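# Load sawn bar into lathe chuck, clamp, shut door

## Task

Take the sawn bar from the rack and put it into the lathe chuck, coaxial with the spindle, with its clean (unburred) end resting on the stop steps at the back of the jaws; the opposite end carries the saw burr. Then the chuck must be clamped on the bar and the lathe door closed.

## Robot and tools

Robot: two Doosan M1013 arms, left_arm and right_arm, each with a Robotiq 140 gripper. left_arm's fingers can fold: grip only with the outer quarter of the pads (near the tips), since a grip nearer the palm may be loose or slip, and a fingertip pushed into a surface folds with little sign of contact. right_arm's fingers are rigid. Calibrated bases: left_arm (-0.015, +0.665, +0.245) m, right_arm (+0.077, -0.700, +0.245) m.

Scene frame: origin at table height midway between the arms, +z up, +x out over the table, left_arm on +y. The lathe is toward -x behind the bases; its chuck faces +y. Each result gives, per arm, end_effector_position (m, the point between closed pads), quaternion, velocities, Hand target, Tool commands, joint positions and torques, external torques, flange force, and object_status. Gripper axes: fingers point along +z, open and close along y; fingertips reach about 33 mm beyond the pinch point at gaps up to 40 mm, only 9 mm when fully open.

execute_actions(actions, cameras): a list of actions run in sequence. An action may hold "rows" (1 to 15 rows, one per 1/30 s step), "steps" (1 to 450, default 15, at least the row count), "until", and "lathe" device commands. Every row is a single list of 18 numbers in [-1, 1] covering both arms: left dx, dy, dz, rx, ry, rz, gripper position, force_limit, speed, then the same nine for right. The six pose numbers are offsets, not poses, measured from the arm's Hand target at the start of that action, in that Hand target's own axes; every row counts from that same start, not from the row before. Scale: 1.0 = 0.6 m or 180 degrees; rx, ry, rz form one rotation vector. Repeating an offset in a new action moves further. Sending all six zeros re-commands the current Hand target. Always resend each gripper's intended three numbers (0 is a real command). Ramp offsets gently (about +0.01 per row) to avoid shaking a held part. An empty actions list returns full state. "until" checks lathe fields only (door_state, chuck_state, seat_state, refusals), e.g. {"lathe": {"chuck_state": "clamped"}}; numbers need a comparison like [">=", 1]. Lathe commands: door "open"/"shut", chuck "clamp"/"open", air_blast true (clears chips from the jaws for 2 s, only with nothing in or over the chuck), stop true. Door starts shut, chuck open. seat_state "home" means the bar's end sits on all three stop steps.

Gripper numbers: position +1 fully open (140 mm), pads meet near -0.8, -1 closes until blocked. force_limit -1 to +1 sets squeeze (about 14 N to 58 N at slow speed); speed -1 to +1 sets closing rate (about 30 to 250 mm/s) and faster closes grip harder. After closing check object_status = 2 (held). 0 moving, 1 blocked while opening, 3 reached target or pads met. position_measured is in counts (3 open, 230 pads together).

move(target, speed, blend, stop_force, zero, blocking, cameras): straight-line path. target is one 18-number row, or a list of up to 15 rows, with the same layout and the same offset meaning, all counted from the Hand targets at the move's start. speed is in m/s, 0.002 to 0.5 (default 0.25). blend in m rounds corners. stop_force 10 to 80 N ends an arm's path on contact, but the arm keeps pressing; use it only very slowly, not with rotating grippers, and leave it out when backing off a contact. blocking=false returns early; then use wait or stop before new rows or moves. The move line reports done, off_target, held, fault, moving, plus limits. Paths do not avoid obstacles or the other arm; avoid paths near an arm's own base.

wait(seconds 0 to 10), stop() to brake a move, zoom_image(camera, region [x0,y0,x1,y1] up to 504x504 px) on cam_high, cam_low, cam_chuck, cam_machine, cam_left_wrist, cam_right_wrist, read_manual, finished_scene(scene) which ends the scene for good.

Limits: commands are clipped to 70 mm and 16 degrees from the measured pose each step. 144 N external force or a joint exceeding its torque limit (wrist joints about 25 N m) stops the arm for 10 s. Holding loads or stretching heats motors. Avoid dropping the bar, releasing it while moving, hard hits, strong pushes, arm-to-arm contact, heavy leverage on the gripper, and anything falling to the floor or into the lathe's chip pan. Decide which bar end has the burr from the images, insert the clean end first to the steps, clamp, confirm seat_state home and chuck_state clamped, release and withdraw, then shut the door, keeping the arm clear since the door does not stop for it.

Each tool is called after ">>>" as name(argument=value, ...), one argument or row to a line, values as JSON.

## Session

>>> execute_actions(
  actions=[
    {"lathe":{"door":"open"},"steps":1},
  ],
)

Scene clock: 0.23 s.
left_arm: end_effector_position=(+0.1107, -0.0807, +0.1130) position_measured=3 object_status=3 end_effector_quat_wxyz=(-0.270, +0.068, +0.928, -0.249) | right_arm: end_effector_position=(+1.0989, -0.1998, +0.2449) position_measured=3 object_status=3 end_effector_quat_wxyz=(-0.032, +0.769, -0.532, +0.352)
Joint positions: left_arm=[-1.202 0.745 1.923 1.834 -0.752 1.687] | right_arm=[0.533 1.002 1.008 2.322 -0.947 0.674]
Joint torques (N m): left_arm=[-0.56 -98.53 -23.93 -1.58 -1.23 0.14] | right_arm=[3.17 -131.89 -40.63 -4.65 0.13 -0.22]
External joint torques (N m): left_arm=[0.24 3.06 0.01 0.21 -0.26 -0.16] | right_arm=[-3.24 2.53 -0.17 0.43 -0.11 0.2]
Flange force (N): left_arm=[-4.2 -0.1 2.8] | right_arm=[-0.4 -4.1 4.5]
Hand target: left_arm +0.1107, -0.0807, +0.1130; -0.270, +0.068, +0.928, -0.249 | right_arm +1.0989, -0.1998, +0.2449; -0.032, +0.769, -0.532, +0.352
Tool commands: left_gripper/position=+1.0 left_gripper/force_limit=+1.0 left_gripper/speed=+1.0 right_gripper/position=+1.0 right_gripper/force_limit=+1.0 right_gripper/speed=+1.0
lathe: door_state=between chuck_state=open seat_state=open
camera_calibration:
cam_left_wrist: T_world_to_cam=[[0.0026707, 0.866316, -0.49949, 0.13793], [0.976683, -0.109485, -0.184669, -0.0942775], [-0.214669, -0.48735, -0.846409, 0.219752], [0, 0, 0, 1]]
cam_right_wrist: T_world_to_cam=[[-0.791787, -0.420241, -0.44325, 0.905575], [-0.359121, 0.907305, -0.218701, 0.635778], [0.494071, -0.0139846, -0.869309, -0.194769], [0, 0, 0, 1]]

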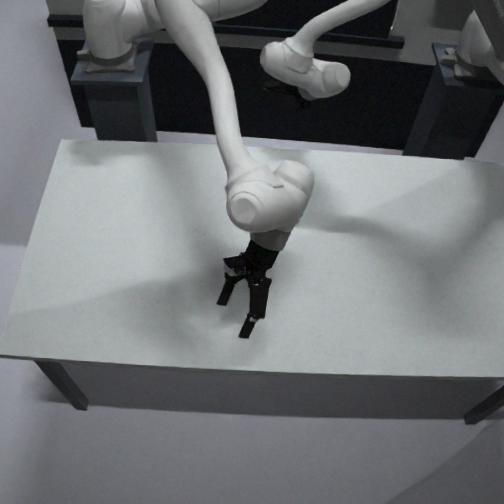

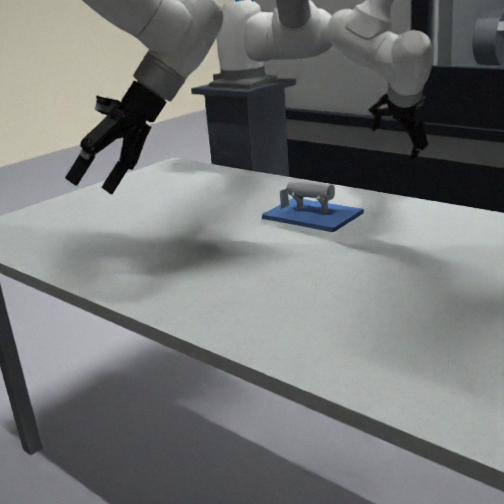

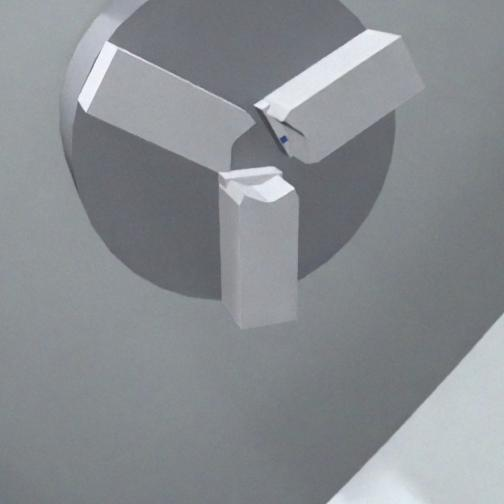

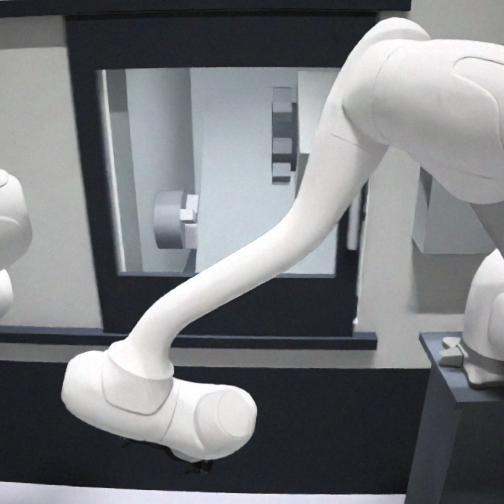

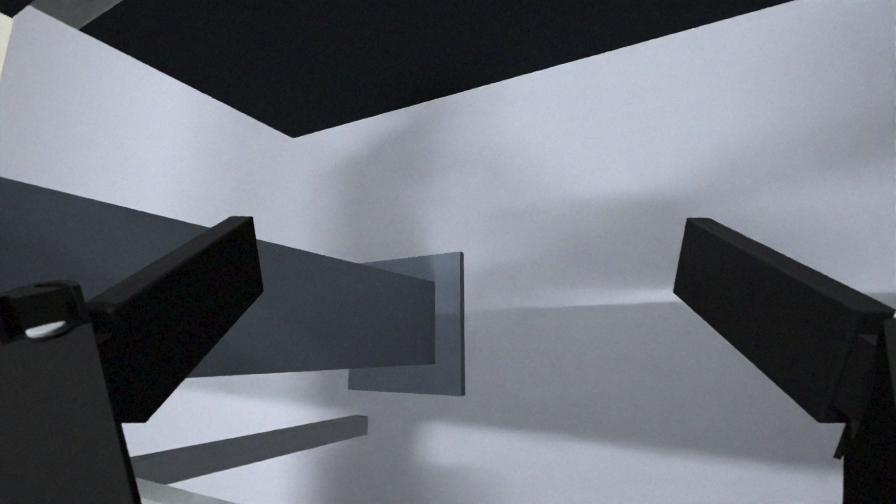

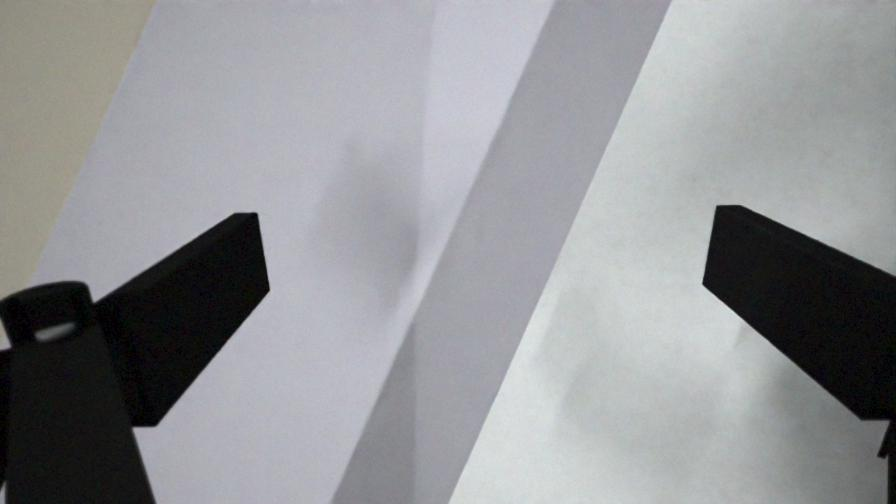

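>>> zoom_image(
  camera="cam_low",
  region=[250, 165, 380, 240],
)

>>> zoom_image(
  camera="cam_machine",
  region=[70, 50, 370, 350],
)

>>> zoom_image(
  camera="cam_chuck",
  region=[150, 30, 400, 280],
)

Scaled by 3.877 from the camera's 504x504 image, which has a finer 720x720 frame.

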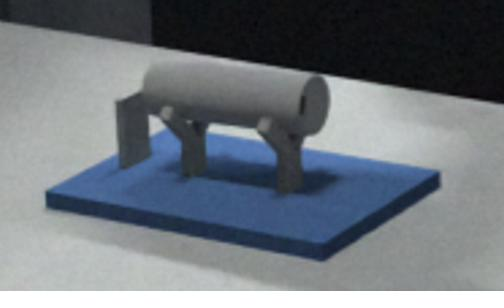

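Scaled by 1.680 from the camera's 504x504 image, which has a finer 720x720 frame.

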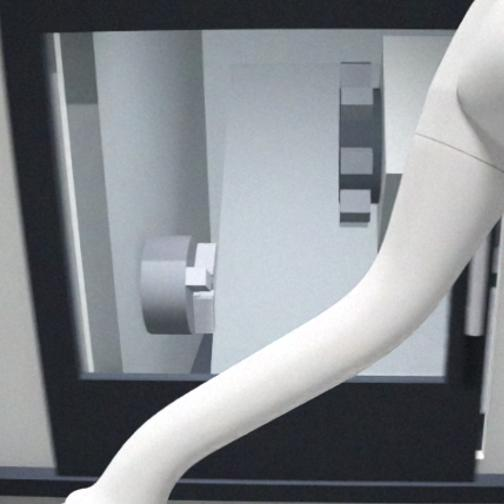

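Scaled by 2.016 from the camera's 504x504 image, which has a finer 720x720 frame.

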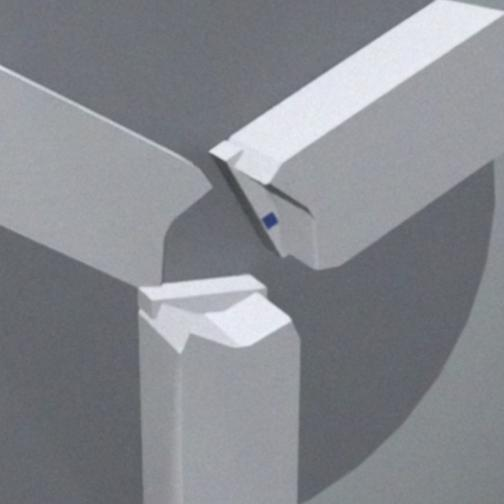

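>>> move(
  target=[0.152,0.182,-0.711,0,0,0,1,1,1,-0.014,0.8645,-0.6813,-0.1924,-0.1332,0.1096,1,1,1],
  speed=0.3,
)

>>> execute_actions(
  actions=[
    {"lathe":{"air_blast":true},"steps":66},
  ],
)

Scene clock: 12.90 s.
Off the commanded pose: left_arm 0.000 m, 0 deg | right_arm 0.000 m, 0 deg.
lathe: door_state=open chuck_state=open seat_state=open
move: done

Scene clock: 15.30 s.
left_arm: end_effector_position=(+0.2604, +0.2189, +0.4131) position_measured=3 object_status=3 end_effector_quat_wxyz=(-0.270, +0.068, +0.928, -0.249) | right_arm: end_effector_position=(+0.4489, -0.2837, +0.3266) position_measured=3 object_status=3 end_effector_quat_wxyz=(-0.029, -0.699, +0.715, -0.005)
Joint positions: left_arm=[-0.701 0.179 2.073 2.363 -1.232 1.461] | right_arm=[0.72 0.221 2.013 3.13 -0.966 0.816]
Joint torques (N m): left_arm=[-0.86 -56.64 -34.4 -4.08 -0.92 0.13] | right_arm=[2.81 -56.24 -33.34 -3.81 -0.06 -0.24]
External joint torques (N m): left_arm=[0.79 2.82 -0.47 0.2 -0.27 -0.16] | right_arm=[-2.86 -0.11 -0.03 0.32 -0.13 0.24]
Flange force (N): left_arm=[-5.8 -0.2 -0.6] | right_arm=[3.2 -3.2 -0.4]
Hand target: left_arm +0.2604, +0.2189, +0.4131; -0.270, +0.068, +0.928, -0.249 | right_arm +0.4489, -0.2837, +0.3266; +0.029, +0.699, -0.715, +0.005
Tool commands: left_gripper/position=+1.0 left_gripper/force_limit=+1.0 left_gripper/speed=+1.0 right_gripper/position=+1.0 right_gripper/force_limit=+1.0 right_gripper/speed=+1.0
Off the commanded pose: left_arm 0.000 m, 0 deg | right_arm 0.000 m, 0 deg.
lathe: door_state=open chuck_state=open seat_state=open
camera_calibration:
cam_left_wrist: T_world_to_cam=[[0.00267804, 0.866311, -0.499498, 0.0278586], [0.976685, -0.10949, -0.184658, -0.152333], [-0.214661, -0.487358, -0.846406, 0.651892], [0, 0, 0, 1]]
cam_right_wrist: T_world_to_cam=[[-0.998976, 0.0406865, 0.0197809, 0.464405], [0.044686, 0.95565, 0.291096, 0.162292], [-0.00705994, 0.291682, -0.956489, 0.536399], [0, 0, 0, 1]]

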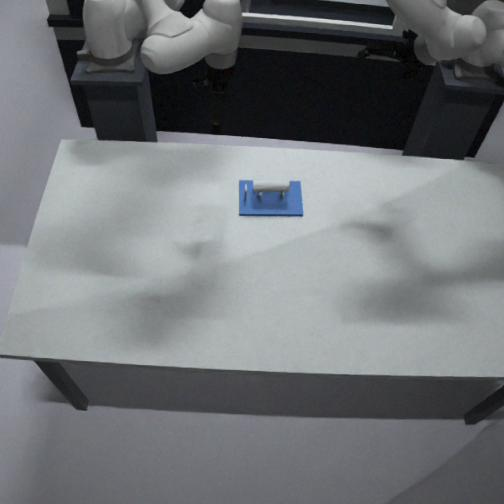

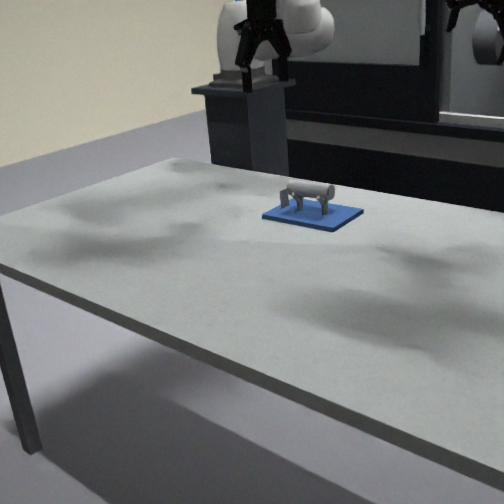

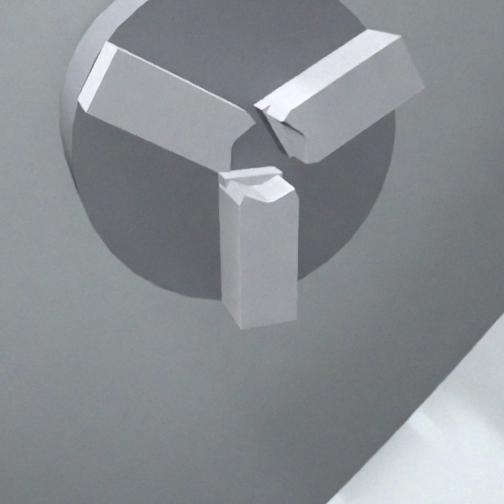

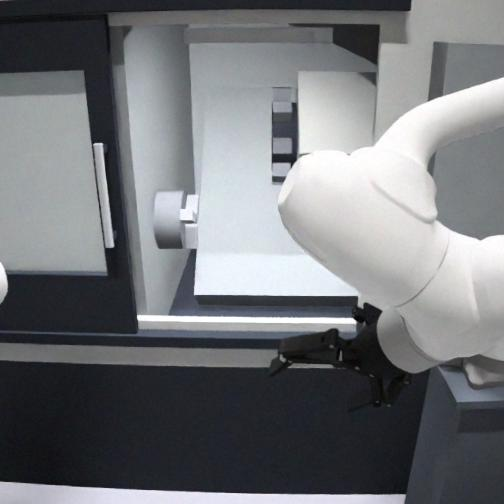

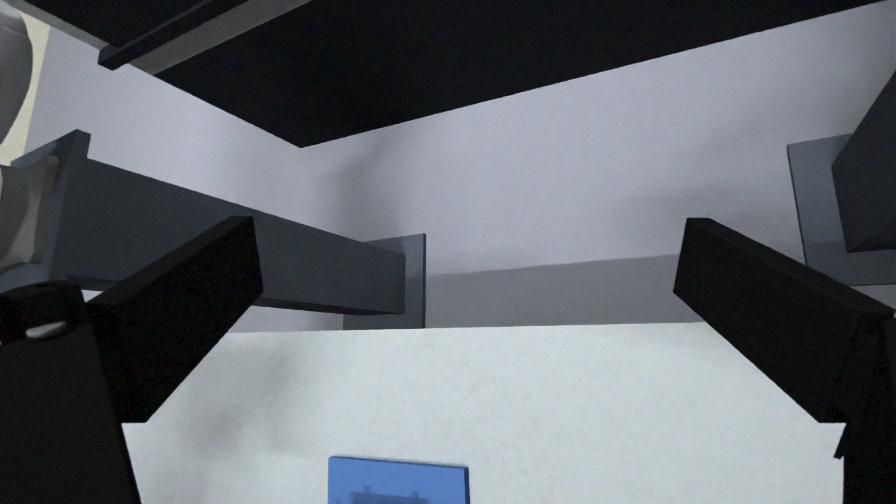

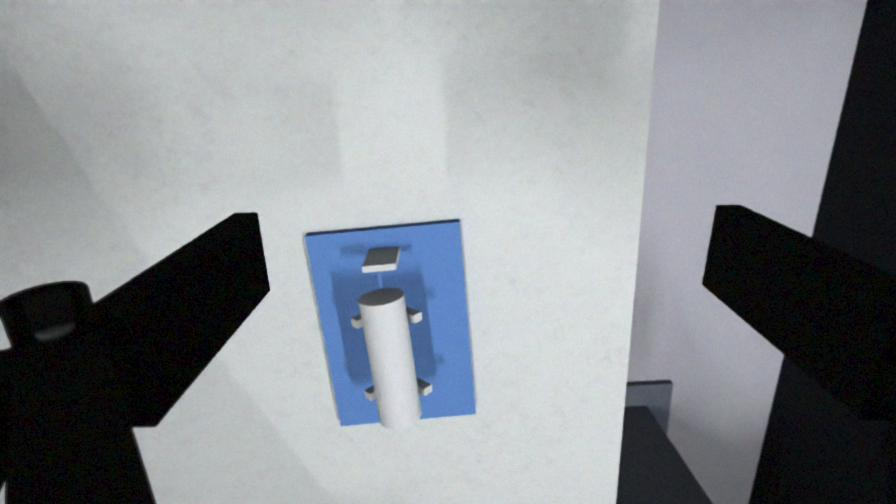

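>>> zoom_image(
  camera="cam_right_wrist",
  region=[290, 210, 490, 440],
)

>>> zoom_image(
  camera="cam_low",
  region=[275, 170, 345, 225],
)

>>> zoom_image(
  camera="cam_chuck",
  region=[200, 80, 340, 220],
)

>>> zoom_image(
  camera="cam_high",
  region=[230, 165, 310, 225],
)

Scaled by 2.191 from the camera's 896x504 image, which has a finer 1280x720 frame.

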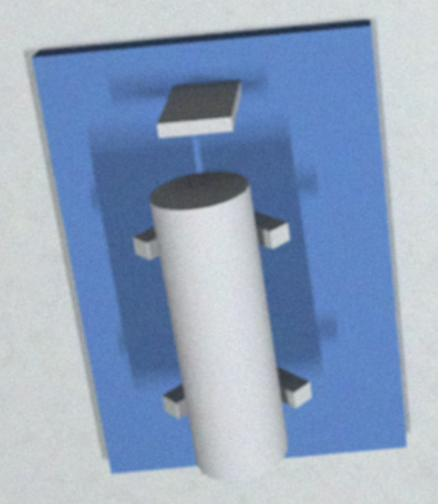

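Scaled by 7.200 from the camera's 504x504 image, which has a finer 720x720 frame.

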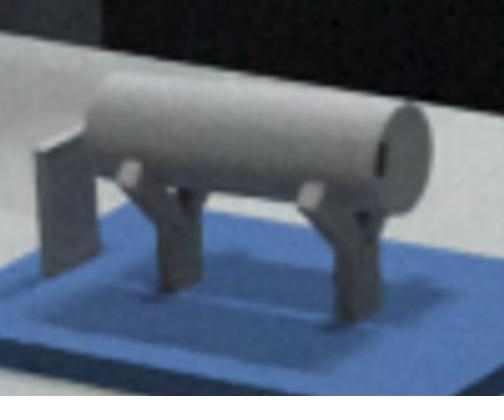

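Scaled by 3.600 from the camera's 504x504 image, which has a finer 720x720 frame.

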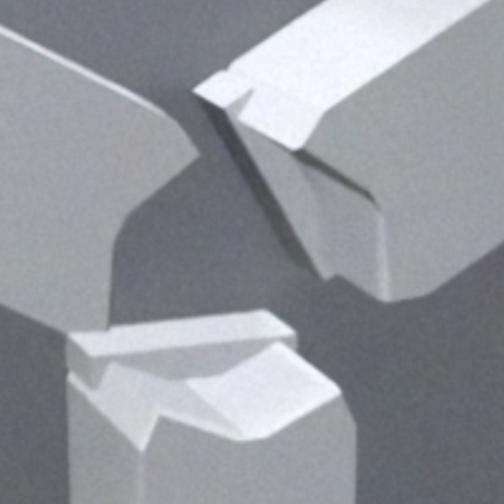

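Scaled by 6.300 from the camera's 504x504 image, which has a finer 720x720 frame.

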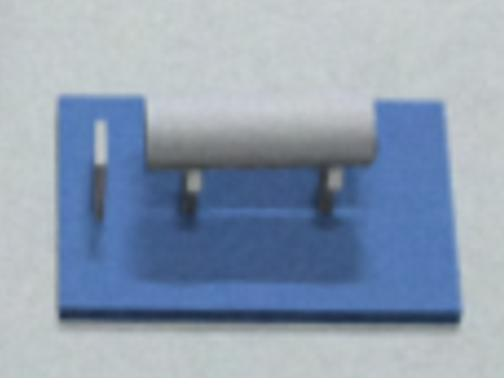

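>>> move(
  target=[0,0,0,0,0,0,1,1,1,0.15,0,0.12,0,-0.18,0,1,1,1],
  cameras=["cam_right_wrist"],
)

>>> zoom_image(
  camera="cam_right_wrist",
  region=[280, 100, 580, 350],
)

Scene clock: 21.80 s.
left_arm: end_effector_position=(+0.2604, +0.2189, +0.4131) position_measured=3 object_status=3 end_effector_quat_wxyz=(-0.270, +0.068, +0.928, -0.249) | right_arm: end_effector_position=(+0.4445, -0.3770, +0.2591) position_measured=3 object_status=3 end_effector_quat_wxyz=(+0.172, -0.673, +0.694, +0.190)
Joint positions: left_arm=[-0.701 0.179 2.073 2.363 -1.232 1.461] | right_arm=[0.251 0.147 2.4 4.047 -0.648 -0.405]
Joint torques (N m): left_arm=[-0.58 -56.66 -34.45 -4.17 -0.91 0.19] | right_arm=[2.78 -36.3 -21.39 -1.29 -0.39 -0.3]
External joint torques (N m): left_arm=[0.59 3.53 -0.34 0.3 -0.26 -0.21] | right_arm=[-2.75 -0.42 0.17 0.49 -0.22 0.3]
Flange force (N): left_arm=[-6.7 -0.5 0.1] | right_arm=[5.0 -1.3 -3.7]
Hand target: left_arm +0.2604, +0.2189, +0.4131; -0.270, +0.068, +0.928, -0.249 | right_arm +0.4445, -0.3770, +0.2591; -0.172, +0.673, -0.694, -0.190
Off the commanded pose: left_arm 0.000 m, 0 deg | right_arm 0.000 m, 0 deg.
lathe: door_state=open chuck_state=open seat_state=open
move: done
camera_calibration:
cam_right_wrist: T_world_to_cam=[[-0.9985, 0.0450162, 0.0311535, 0.463622], [0.0529608, 0.650206, 0.75791, 0.0314969], [0.0138621, 0.758423, -0.651615, 0.586719], [0, 0, 0, 1]]
Images, in order: cam_right_wrist.

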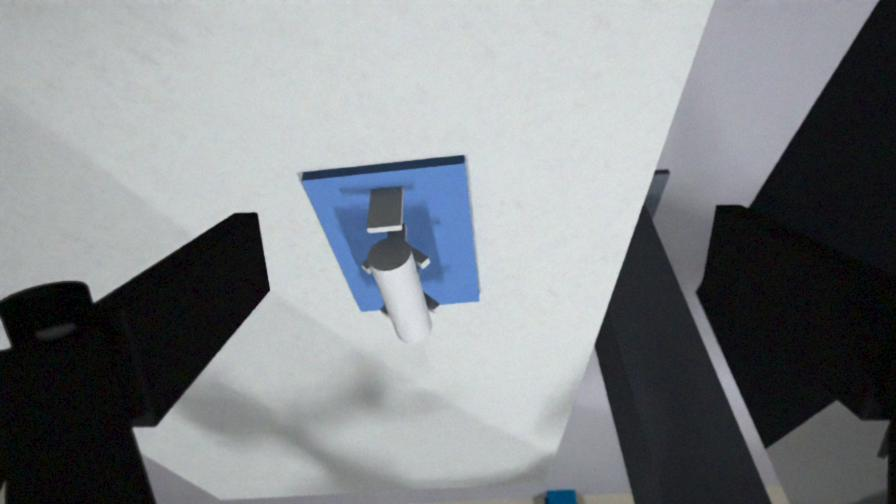

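Scaled by 1.680 from the camera's 896x504 image, which has a finer 1280x720 frame.

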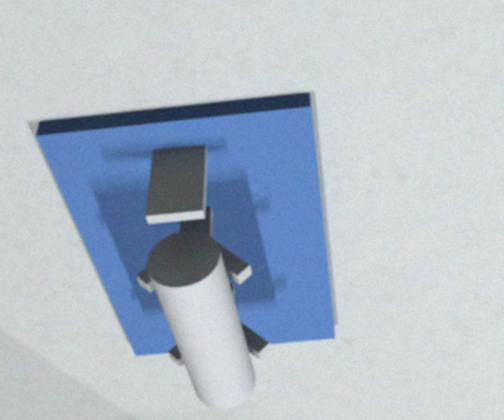

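>>> move(
  target=[0,0,0,0,0,0,1,1,1,-0.333,-0.077,0.302,0,0.18,0,1,1,1],
  cameras=["cam_right_wrist","cam_high","cam_low"],
)

>>> zoom_image(
  camera="cam_right_wrist",
  region=[250, 150, 750, 500],
)

>>> zoom_image(
  camera="cam_low",
  region=[230, 100, 380, 250],
)

Scene clock: 26.53 s.
left_arm: end_effector_position=(+0.2604, +0.2189, +0.4131) position_measured=3 object_status=3 end_effector_quat_wxyz=(-0.270, +0.068, +0.928, -0.249) | right_arm: end_effector_position=(+0.4949, -0.1149, +0.1988) position_measured=3 object_status=3 end_effector_quat_wxyz=(-0.029, -0.699, +0.715, -0.005)
Joint positions: left_arm=[-0.701 0.179 2.073 2.363 -1.232 1.461] | right_arm=[0.838 0.572 1.767 3.138 -0.861 0.929]
Joint torques (N m): left_arm=[-0.36 -56.61 -34.59 -4.08 -0.95 0.11] | right_arm=[2.78 -88.66 -30.04 -3.6 -0.1 -0.16]
External joint torques (N m): left_arm=[0.47 2.56 -0.29 0.19 -0.23 -0.13] | right_arm=[-2.75 2.11 -0.02 0.47 -0.12 0.16]
Flange force (N): left_arm=[-5.0 -0.3 -0.1] | right_arm=[-0.2 -4.3 2.1]
Hand target: left_arm +0.2604, +0.2189, +0.4131; -0.270, +0.068, +0.928, -0.249 | right_arm +0.4949, -0.1149, +0.1988; +0.029, +0.699, -0.715, +0.005
Off the commanded pose: left_arm 0.000 m, 0 deg | right_arm 0.000 m, 0 deg.
lathe: door_state=open chuck_state=open seat_state=open
move: done
camera_calibration:
cam_right_wrist: T_world_to_cam=[[-0.998977, 0.0406958, 0.0197415, 0.505995], [0.0446839, 0.955626, 0.291175, 0.0361218], [-0.00701587, 0.291759, -0.956466, 0.365238], [0, 0, 0, 1]]
Images, in order: cam_high, cam_low, cam_right_wrist.

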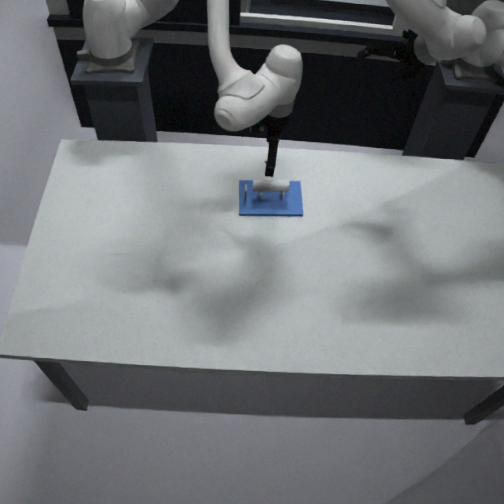

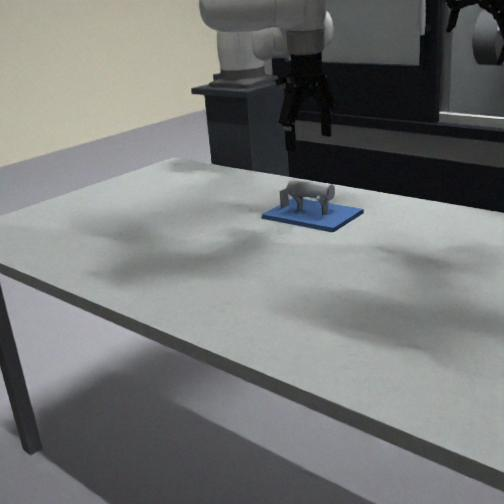

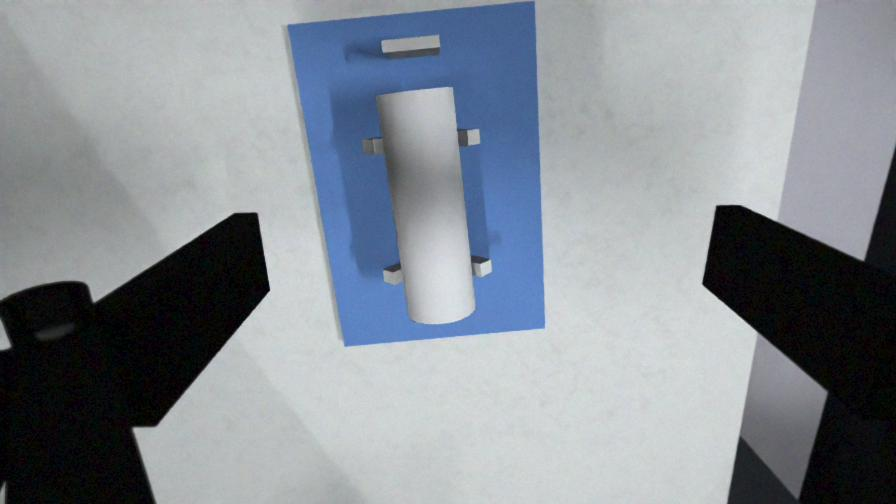

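Scaled by 1.008 from the camera's 896x504 image, which has a finer 1280x720 frame.

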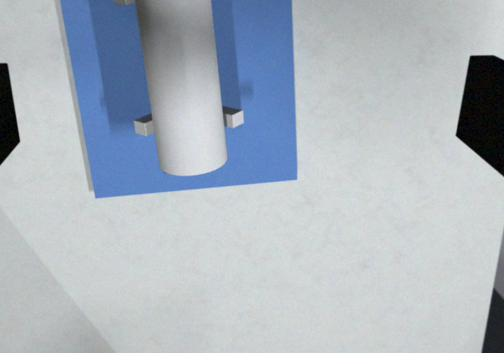

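Scaled by 3.360 from the camera's 504x504 image, which has a finer 720x720 frame.

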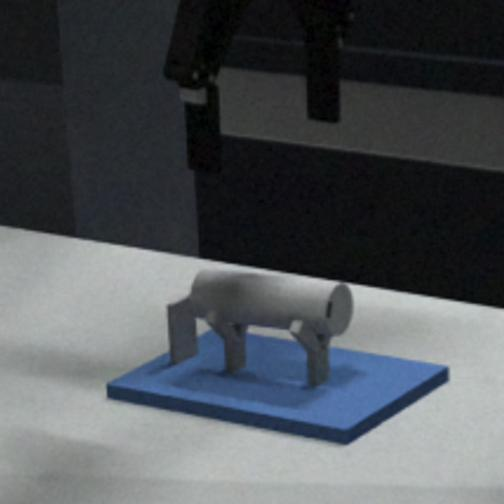

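>>> move(
  target=[
    [0,0,0,0,0,0,1,1,1,-0.0198,-0.0345,0.06,0.0116,-0.0147,-0.0239,1,0,-1],
    [0,0,0,0,0,0,1,1,1,-0.0198,-0.0345,0.19,0.0116,-0.0147,-0.0239,1,0,-1],
  ],
  speed=[0.15,0.1],
  cameras=["cam_right_wrist","cam_low"],
)

>>> zoom_image(
  camera="cam_low",
  region=[250, 140, 380, 250],
)

Scene clock: 32.00 s.
left_arm: end_effector_position=(+0.2604, +0.2189, +0.4131) position_measured=3 object_status=3 end_effector_quat_wxyz=(-0.270, +0.068, +0.928, -0.249) | right_arm: end_effector_position=(+0.5119, -0.1090, +0.0838) position_measured=3 object_status=3 end_effector_quat_wxyz=(+0.000, +0.725, -0.688, +0.001)
Joint positions: left_arm=[-0.701 0.179 2.073 2.363 -1.232 1.461] | right_arm=[0.825 0.709 1.803 3.138 -0.629 0.841]
Joint torques (N m): left_arm=[-0.46 -56.3 -34.37 -4.07 -0.89 0.15] | right_arm=[2.98 -94.96 -24.95 -2.92 -0.04 -0.2]
External joint torques (N m): left_arm=[0.42 2.92 -0.56 0.17 -0.28 -0.17] | right_arm=[-3.02 1.75 -0.16 0.32 0 0.2]
Flange force (N): left_arm=[-5.8 -0.9 -0.2] | right_arm=[1.0 -4.1 2.3]
Hand target: left_arm +0.2604, +0.2189, +0.4131; -0.270, +0.068, +0.928, -0.249 | right_arm +0.5119, -0.1090, +0.0837; +0.000, +0.725, -0.688, +0.001
Off the commanded pose: left_arm 0.000 m, 0 deg | right_arm 0.000 m, 0 deg.
lathe: door_state=open chuck_state=open seat_state=open
move: done
camera_calibration:
cam_right_wrist: T_world_to_cam=[[-0.999301, -0.0346672, -0.0139691, 0.519849], [-0.0373468, 0.940864, 0.33672, 0.0997524], [0.0014699, 0.337006, -0.941501, 0.252939], [0, 0, 0, 1]]
Images, in order: cam_low, cam_right_wrist.

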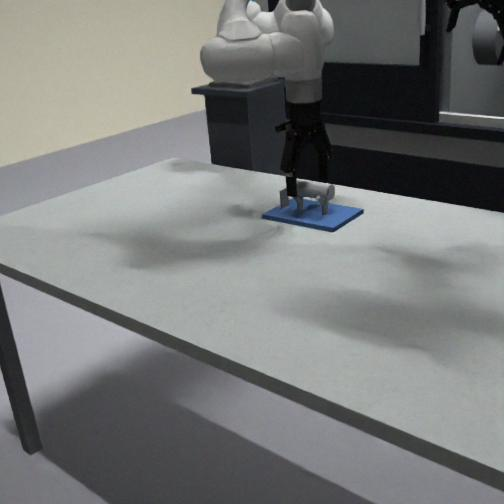

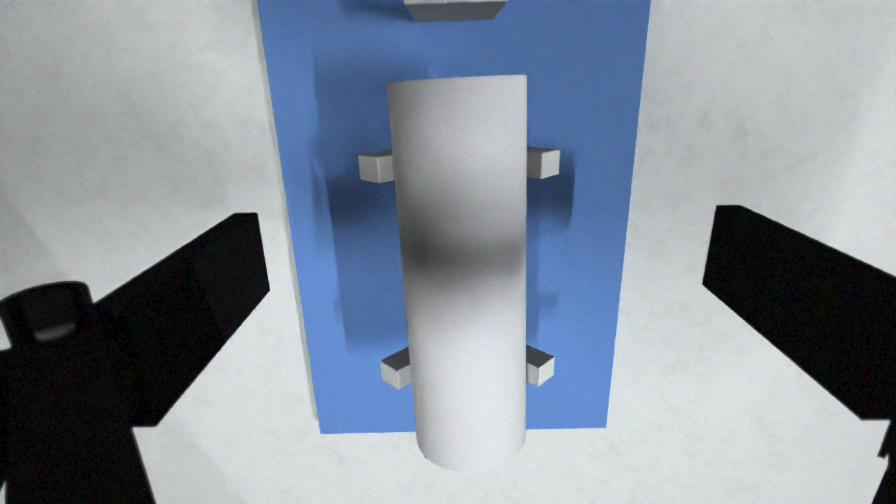

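Scaled by 3.877 from the camera's 504x504 image, which has a finer 720x720 frame.

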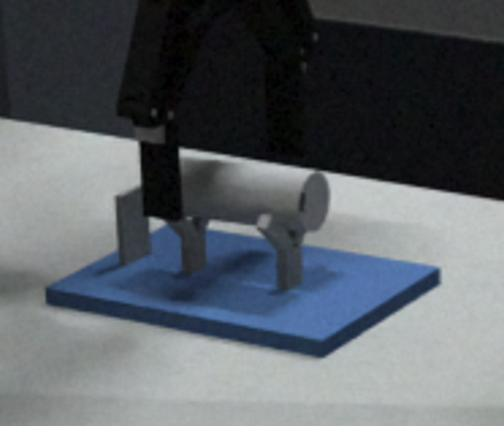

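>>> move(
  target=[0,0,0,0,0,0,1,1,1,0,-0.010,0,0,0,-0.008,1,0,-1],
  speed=0.05,
  cameras=[],
)

>>> execute_actions(
  actions=[
    {"rows":[[0,0,0,0,0,0,1,1,1,0,0,0,0,0,0,-1,0,-1]],"steps":135},
  ],
  cameras=["cam_right_wrist","cam_low"],
)

>>> zoom_image(
  camera="cam_low",
  region=[250, 140, 380, 250],
)

Scene clock: 36.13 s.
Off the commanded pose: left_arm 0.000 m, 0 deg | right_arm 0.000 m, 0 deg.
lathe: door_state=open chuck_state=open seat_state=open
move: done

Scene clock: 40.83 s.
left_arm: end_effector_position=(+0.2604, +0.2189, +0.4131) position_measured=3 object_status=3 end_effector_quat_wxyz=(-0.270, +0.068, +0.928, -0.249) | right_arm: end_effector_position=(+0.5179, -0.1087, +0.0837) position_measured=172 object_status=2 end_effector_quat_wxyz=(+0.000, +0.734, -0.679, +0.001)
Joint positions: left_arm=[-0.701 0.179 2.073 2.363 -1.232 1.461] | right_arm=[0.819 0.713 1.795 3.138 -0.634 0.81]
Joint torques (N m): left_arm=[-0.26 -56.54 -34.63 -4.05 -0.89 0.14] | right_arm=[-3.04 -80.24 -19.22 -4.24 0.43 0.04]
External joint torques (N m): left_arm=[0.28 2.7 -0.24 0.17 -0.29 -0.17] | right_arm=[3.17 -13.54 -5.87 1.64 -0.47 -0.04]
Flange force (N): left_arm=[-5.0 -0.6 0.2] | right_arm=[-3.0 3.0 -19.0]
Hand target: left_arm +0.2604, +0.2189, +0.4131; -0.270, +0.068, +0.928, -0.249 | right_arm +0.5179, -0.1087, +0.0837; +0.000, +0.734, -0.679, +0.001
Off the commanded pose: left_arm 0.000 m, 0 deg | right_arm 0.000 m, 0 deg.
lathe: door_state=open chuck_state=open seat_state=open
camera_calibration:
cam_right_wrist: T_world_to_cam=[[-0.998118, -0.0597315, -0.0138859, 0.522484], [-0.0609163, 0.939648, 0.336676, 0.111776], [-0.00706224, 0.336888, -0.941518, 0.257183], [0, 0, 0, 1]]
Images, in order: cam_low, cam_right_wrist.

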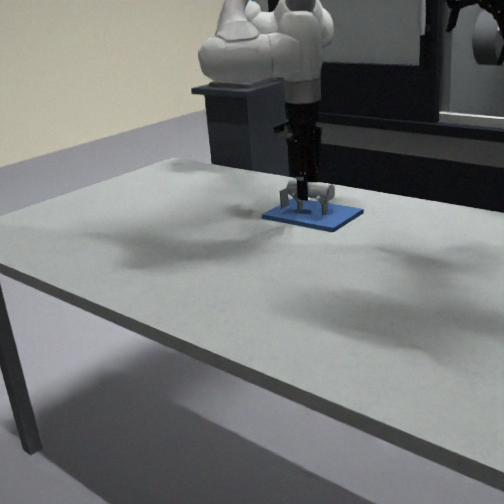

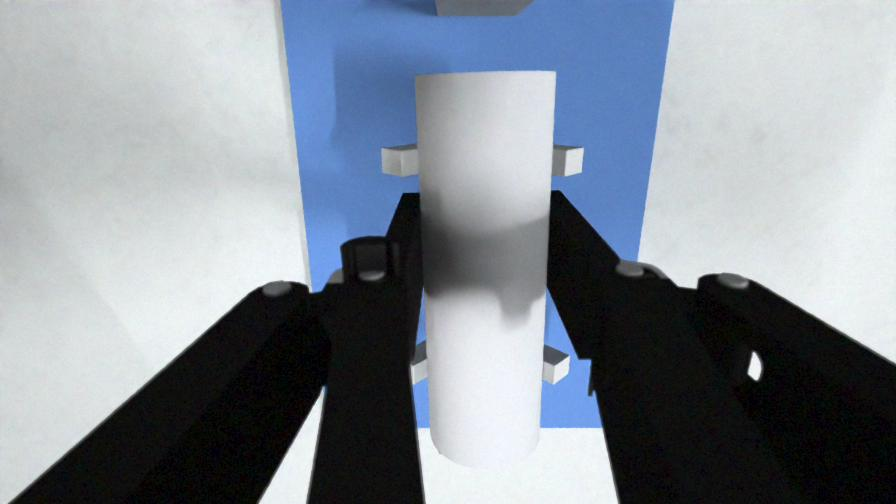

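Scaled by 3.877 from the camera's 504x504 image, which has a finer 720x720 frame.

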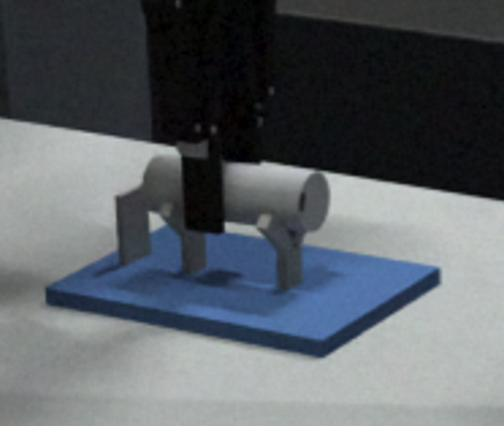

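>>> move(
  target=[
    [0.143,0.133,-0.228,0,0,0,1,1,1,0,0,-0.1,0,0,0,-1,0,-1],
    [0.143,0.133,-0.228,0,0,0,1,1,1,0,0,-0.22,0,0,0,-1,0,-1],
    [0.143,0.133,-0.228,0,0,0,1,1,1,-0.2485,0.8465,-0.61,-0.3606,-0.0140,0.0221,-1,0,-1],
  ],
  speed=[0.06,0.15,0.25],
  blend=[0.02,0.05,0],
)

Scene clock: 56.27 s.
left_arm: end_effector_position=(+0.2603, +0.3685, +0.5135) position_measured=3 object_status=3 end_effector_quat_wxyz=(-0.270, +0.068, +0.928, -0.249) | right_arm: end_effector_position=(-0.0006, +0.0009, +0.4487) position_measured=172 object_status=2 end_effector_quat_wxyz=(+0.380, +0.597, -0.597, -0.379)
Joint positions: left_arm=[-0.448 -0.028 2.084 2.497 -1.516 1.495] | right_arm=[1.15 0.504 1.744 4.155 -1.55 0.82]
Joint torques (N m): left_arm=[-0.43 -38.38 -37.74 -4.75 -0.98 0.11] | right_arm=[2.89 -84.21 -31.52 0.65 -2.45 -0.22]
External joint torques (N m): left_arm=[0.52 2.81 -0.44 0.17 -0.26 -0.13] | right_arm=[-2.77 3.99 1.88 -0.61 0.69 0.26]
Flange force (N): left_arm=[-5.4 0.2 -1.8] | right_arm=[0.3 -6.4 -0.9]
Hand target: left_arm +0.2603, +0.3685, +0.5134; -0.270, +0.068, +0.928, -0.249 | right_arm -0.0007, +0.0010, +0.4487; +0.380, +0.597, -0.597, -0.379
Off the commanded pose: left_arm 0.000 m, 0 deg | right_arm 0.000 m, 0 deg.
lathe: door_state=open chuck_state=open seat_state=open
move: done; blend cut to 0.036 m at target 2
camera_calibration:
cam_left_wrist: T_world_to_cam=[[0.00268037, 0.866312, -0.499496, -0.0516167], [0.976685, -0.10949, -0.184656, -0.117249], [-0.214659, -0.487355, -0.846408, 0.809682], [0, 0, 0, 1]]
cam_right_wrist: T_world_to_cam=[[-0.436127, 0.0194368, 0.899675, -0.393106], [0.311447, 0.94124, 0.130643, -0.0530141], [-0.844271, 0.337178, -0.416554, 0.324122], [0, 0, 0, 1]]

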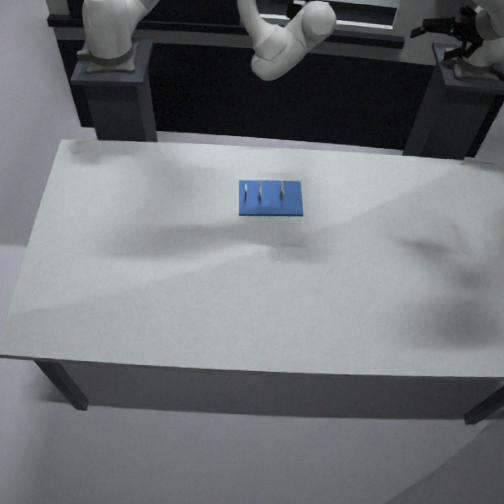

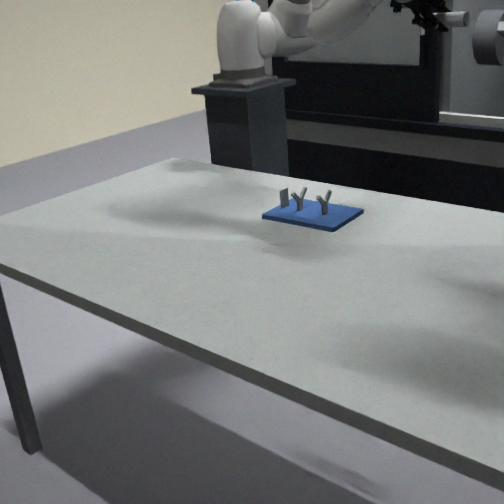

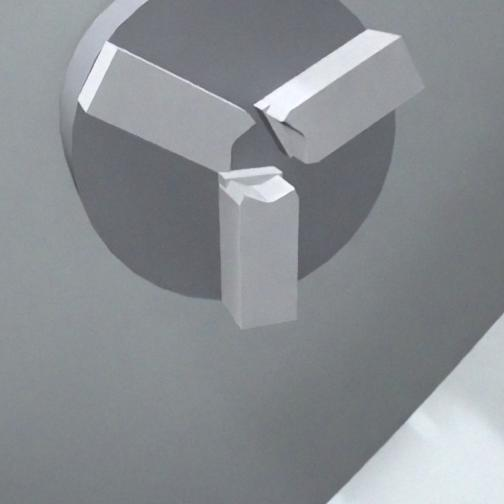

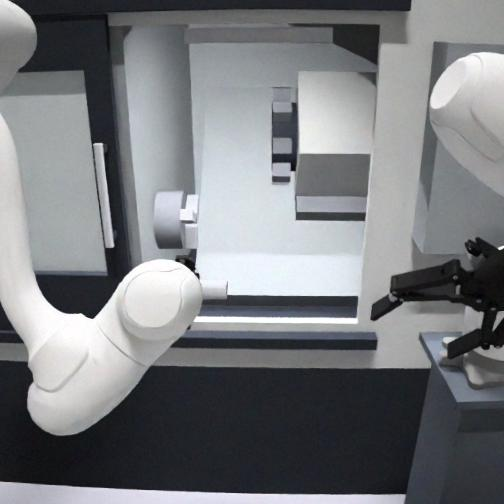

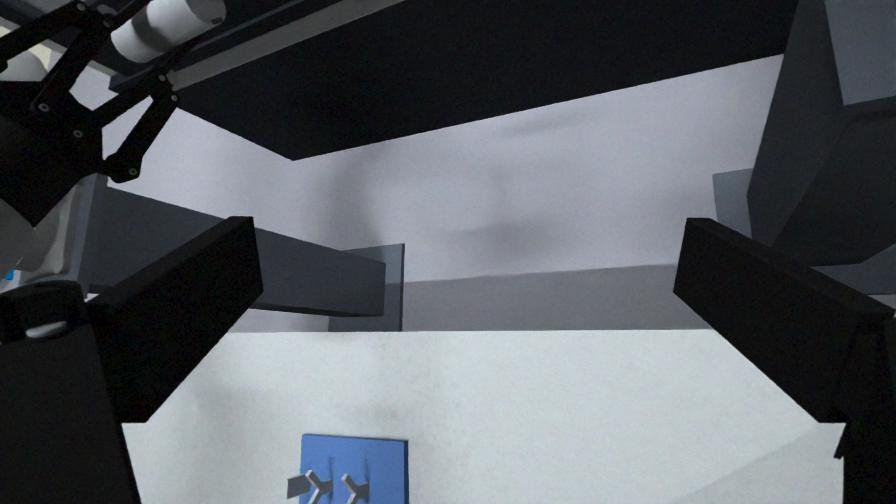

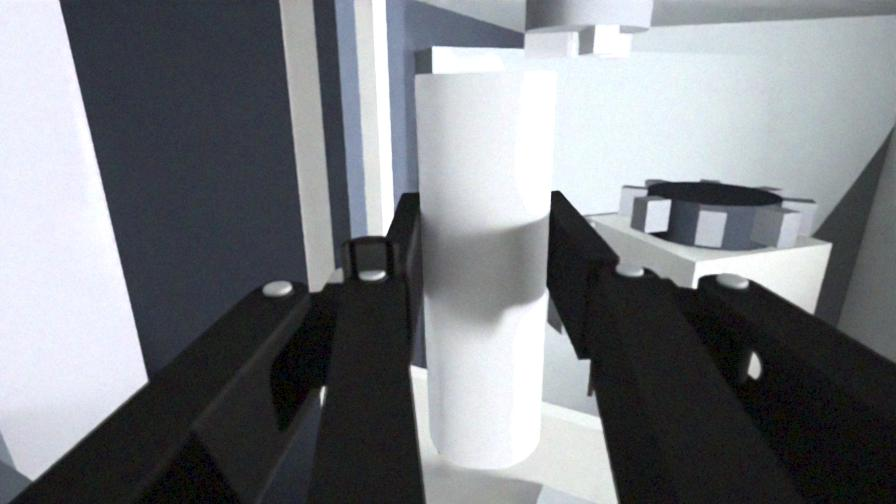

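>>> move(
  target=[0,0,0,0,0,0,1,1,1,-0.217,0.243,0.715,0,0,0,-1,0,-1],
  cameras=["cam_chuck","cam_machine","cam_right_wrist"],
)

Scene clock: 59.80 s.
left_arm: end_effector_position=(+0.2602, +0.3685, +0.5134) position_measured=3 object_status=3 end_effector_quat_wxyz=(-0.270, +0.068, +0.928, -0.249) | right_arm: end_effector_position=(-0.4509, +0.1311, +0.3982) position_measured=172 object_status=2 end_effector_quat_wxyz=(+0.380, +0.597, -0.597, -0.379)
Joint positions: left_arm=[-0.448 -0.028 2.084 2.497 -1.516 1.495] | right_arm=[1.732 0.716 1.477 4.461 -1.145 1.055]
Joint torques (N m): left_arm=[-0.41 -38.48 -37.93 -4.77 -0.98 0.17] | right_arm=[3.36 -106.35 -35.31 1.7 -1.75 -0.17]
External joint torques (N m): left_arm=[0.44 3.33 -0.27 0.19 -0.25 -0.2] | right_arm=[-3.35 4.84 2.82 -0.56 0.47 0.21]
Flange force (N): left_arm=[-6.2 0.1 -1.4] | right_arm=[-0.6 -6.3 -1.1]
Hand target: left_arm +0.2603, +0.3685, +0.5134; -0.270, +0.068, +0.928, -0.249 | right_arm -0.4510, +0.1311, +0.3981; +0.380, +0.597, -0.597, -0.379
Off the commanded pose: left_arm 0.000 m, 0 deg | right_arm 0.000 m, 0 deg.
lathe: door_state=open chuck_state=open seat_state=open
move: done
camera_calibration:
cam_right_wrist: T_world_to_cam=[[-0.436093, 0.0194204, 0.899692, -0.546516], [0.311482, 0.941226, 0.130663, -0.0286641], [-0.844276, 0.33722, -0.416511, -0.120974], [0, 0, 0, 1]]
Images, in order: cam_chuck, cam_machine, cam_right_wrist.

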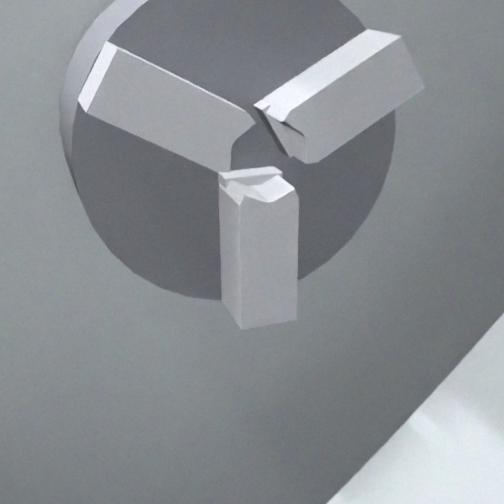

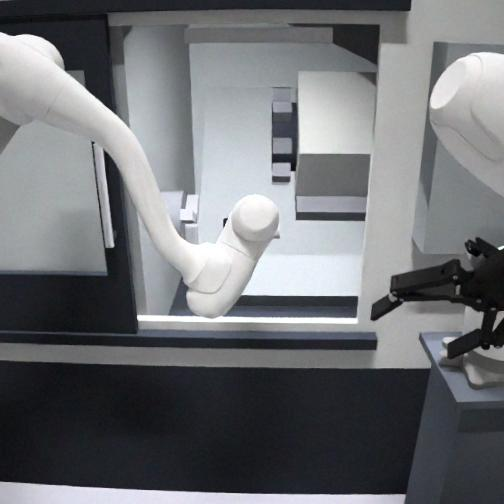

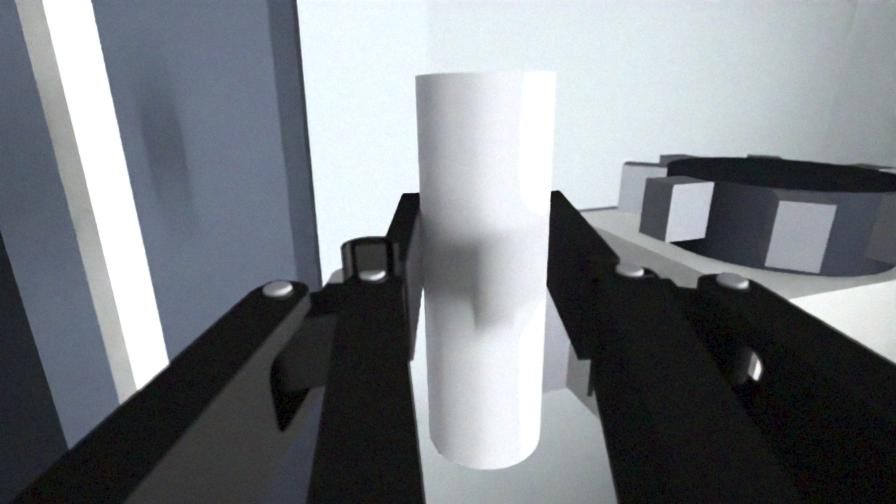

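>>> move(
  target=[0,0,0,0,0,0,1,1,1,0.083,0.134,0.6,0,0,0,-1,0,-1],
  speed=0.2,
  cameras=["cam_chuck","cam_machine","cam_right_wrist"],
)

Scene clock: 63.40 s.
left_arm: end_effector_position=(+0.2603, +0.3685, +0.5134) position_measured=3 object_status=3 end_effector_quat_wxyz=(-0.270, +0.068, +0.928, -0.249) | right_arm: end_effector_position=(-0.8109, +0.0812, +0.3180) position_measured=172 object_status=2 end_effector_quat_wxyz=(+0.380, +0.597, -0.597, -0.379)
Joint positions: left_arm=[-0.448 -0.028 2.084 2.497 -1.516 1.495] | right_arm=[2.114 0.95 1.185 4.602 -0.844 1.19]
Joint torques (N m): left_arm=[-0.66 -38.49 -37.75 -4.75 -0.98 0.12] | right_arm=[3.24 -127.96 -37.84 1.78 -1.19 -0.18]
External joint torques (N m): left_arm=[0.5 3.36 -0.5 0.17 -0.25 -0.14] | right_arm=[-2.89 8.09 3.04 -0.4 0.21 0.22]
Flange force (N): left_arm=[-6.5 0.0 -1.8] | right_arm=[-4.6 -6.8 2.9]
Hand target: left_arm +0.2603, +0.3685, +0.5134; -0.270, +0.068, +0.928, -0.249 | right_arm -0.8110, +0.0812, +0.3180; +0.380, +0.597, -0.597, -0.379
Off the commanded pose: left_arm 0.000 m, 0 deg | right_arm 0.000 m, 0 deg.
lathe: door_state=open chuck_state=open seat_state=open
move: done
camera_calibration:
cam_right_wrist: T_world_to_cam=[[-0.43608, 0.0194222, 0.899698, -0.630428], [0.311488, 0.941225, 0.130658, 0.140912], [-0.84428, 0.337222, -0.416499, -0.441522], [0, 0, 0, 1]]
Images, in order: cam_chuck, cam_machine, cam_right_wrist.

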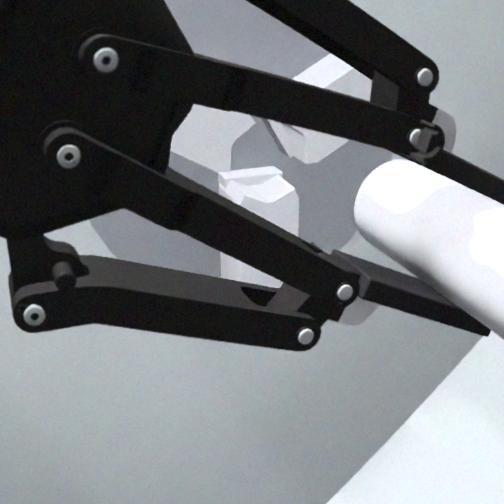

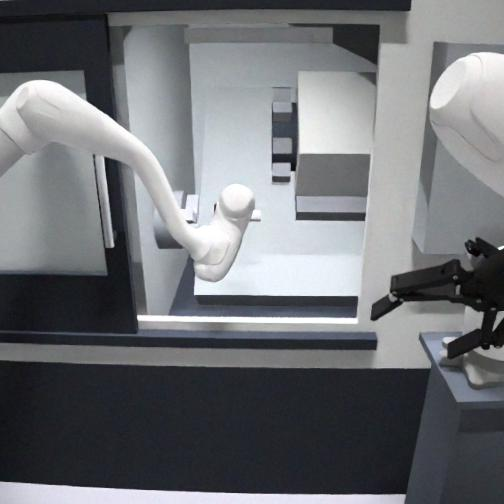

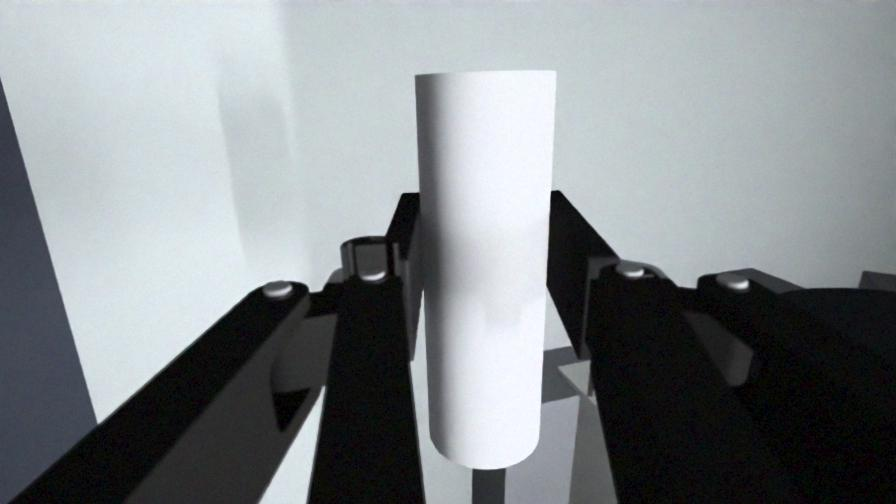

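>>> zoom_image(
  camera="cam_chuck",
  region=[204, 60, 504, 360],
)

Scaled by 1.680 from the camera's 504x504 image, which has a finer 720x720 frame.

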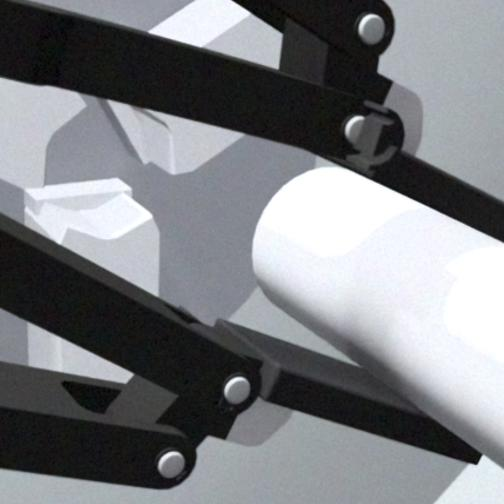

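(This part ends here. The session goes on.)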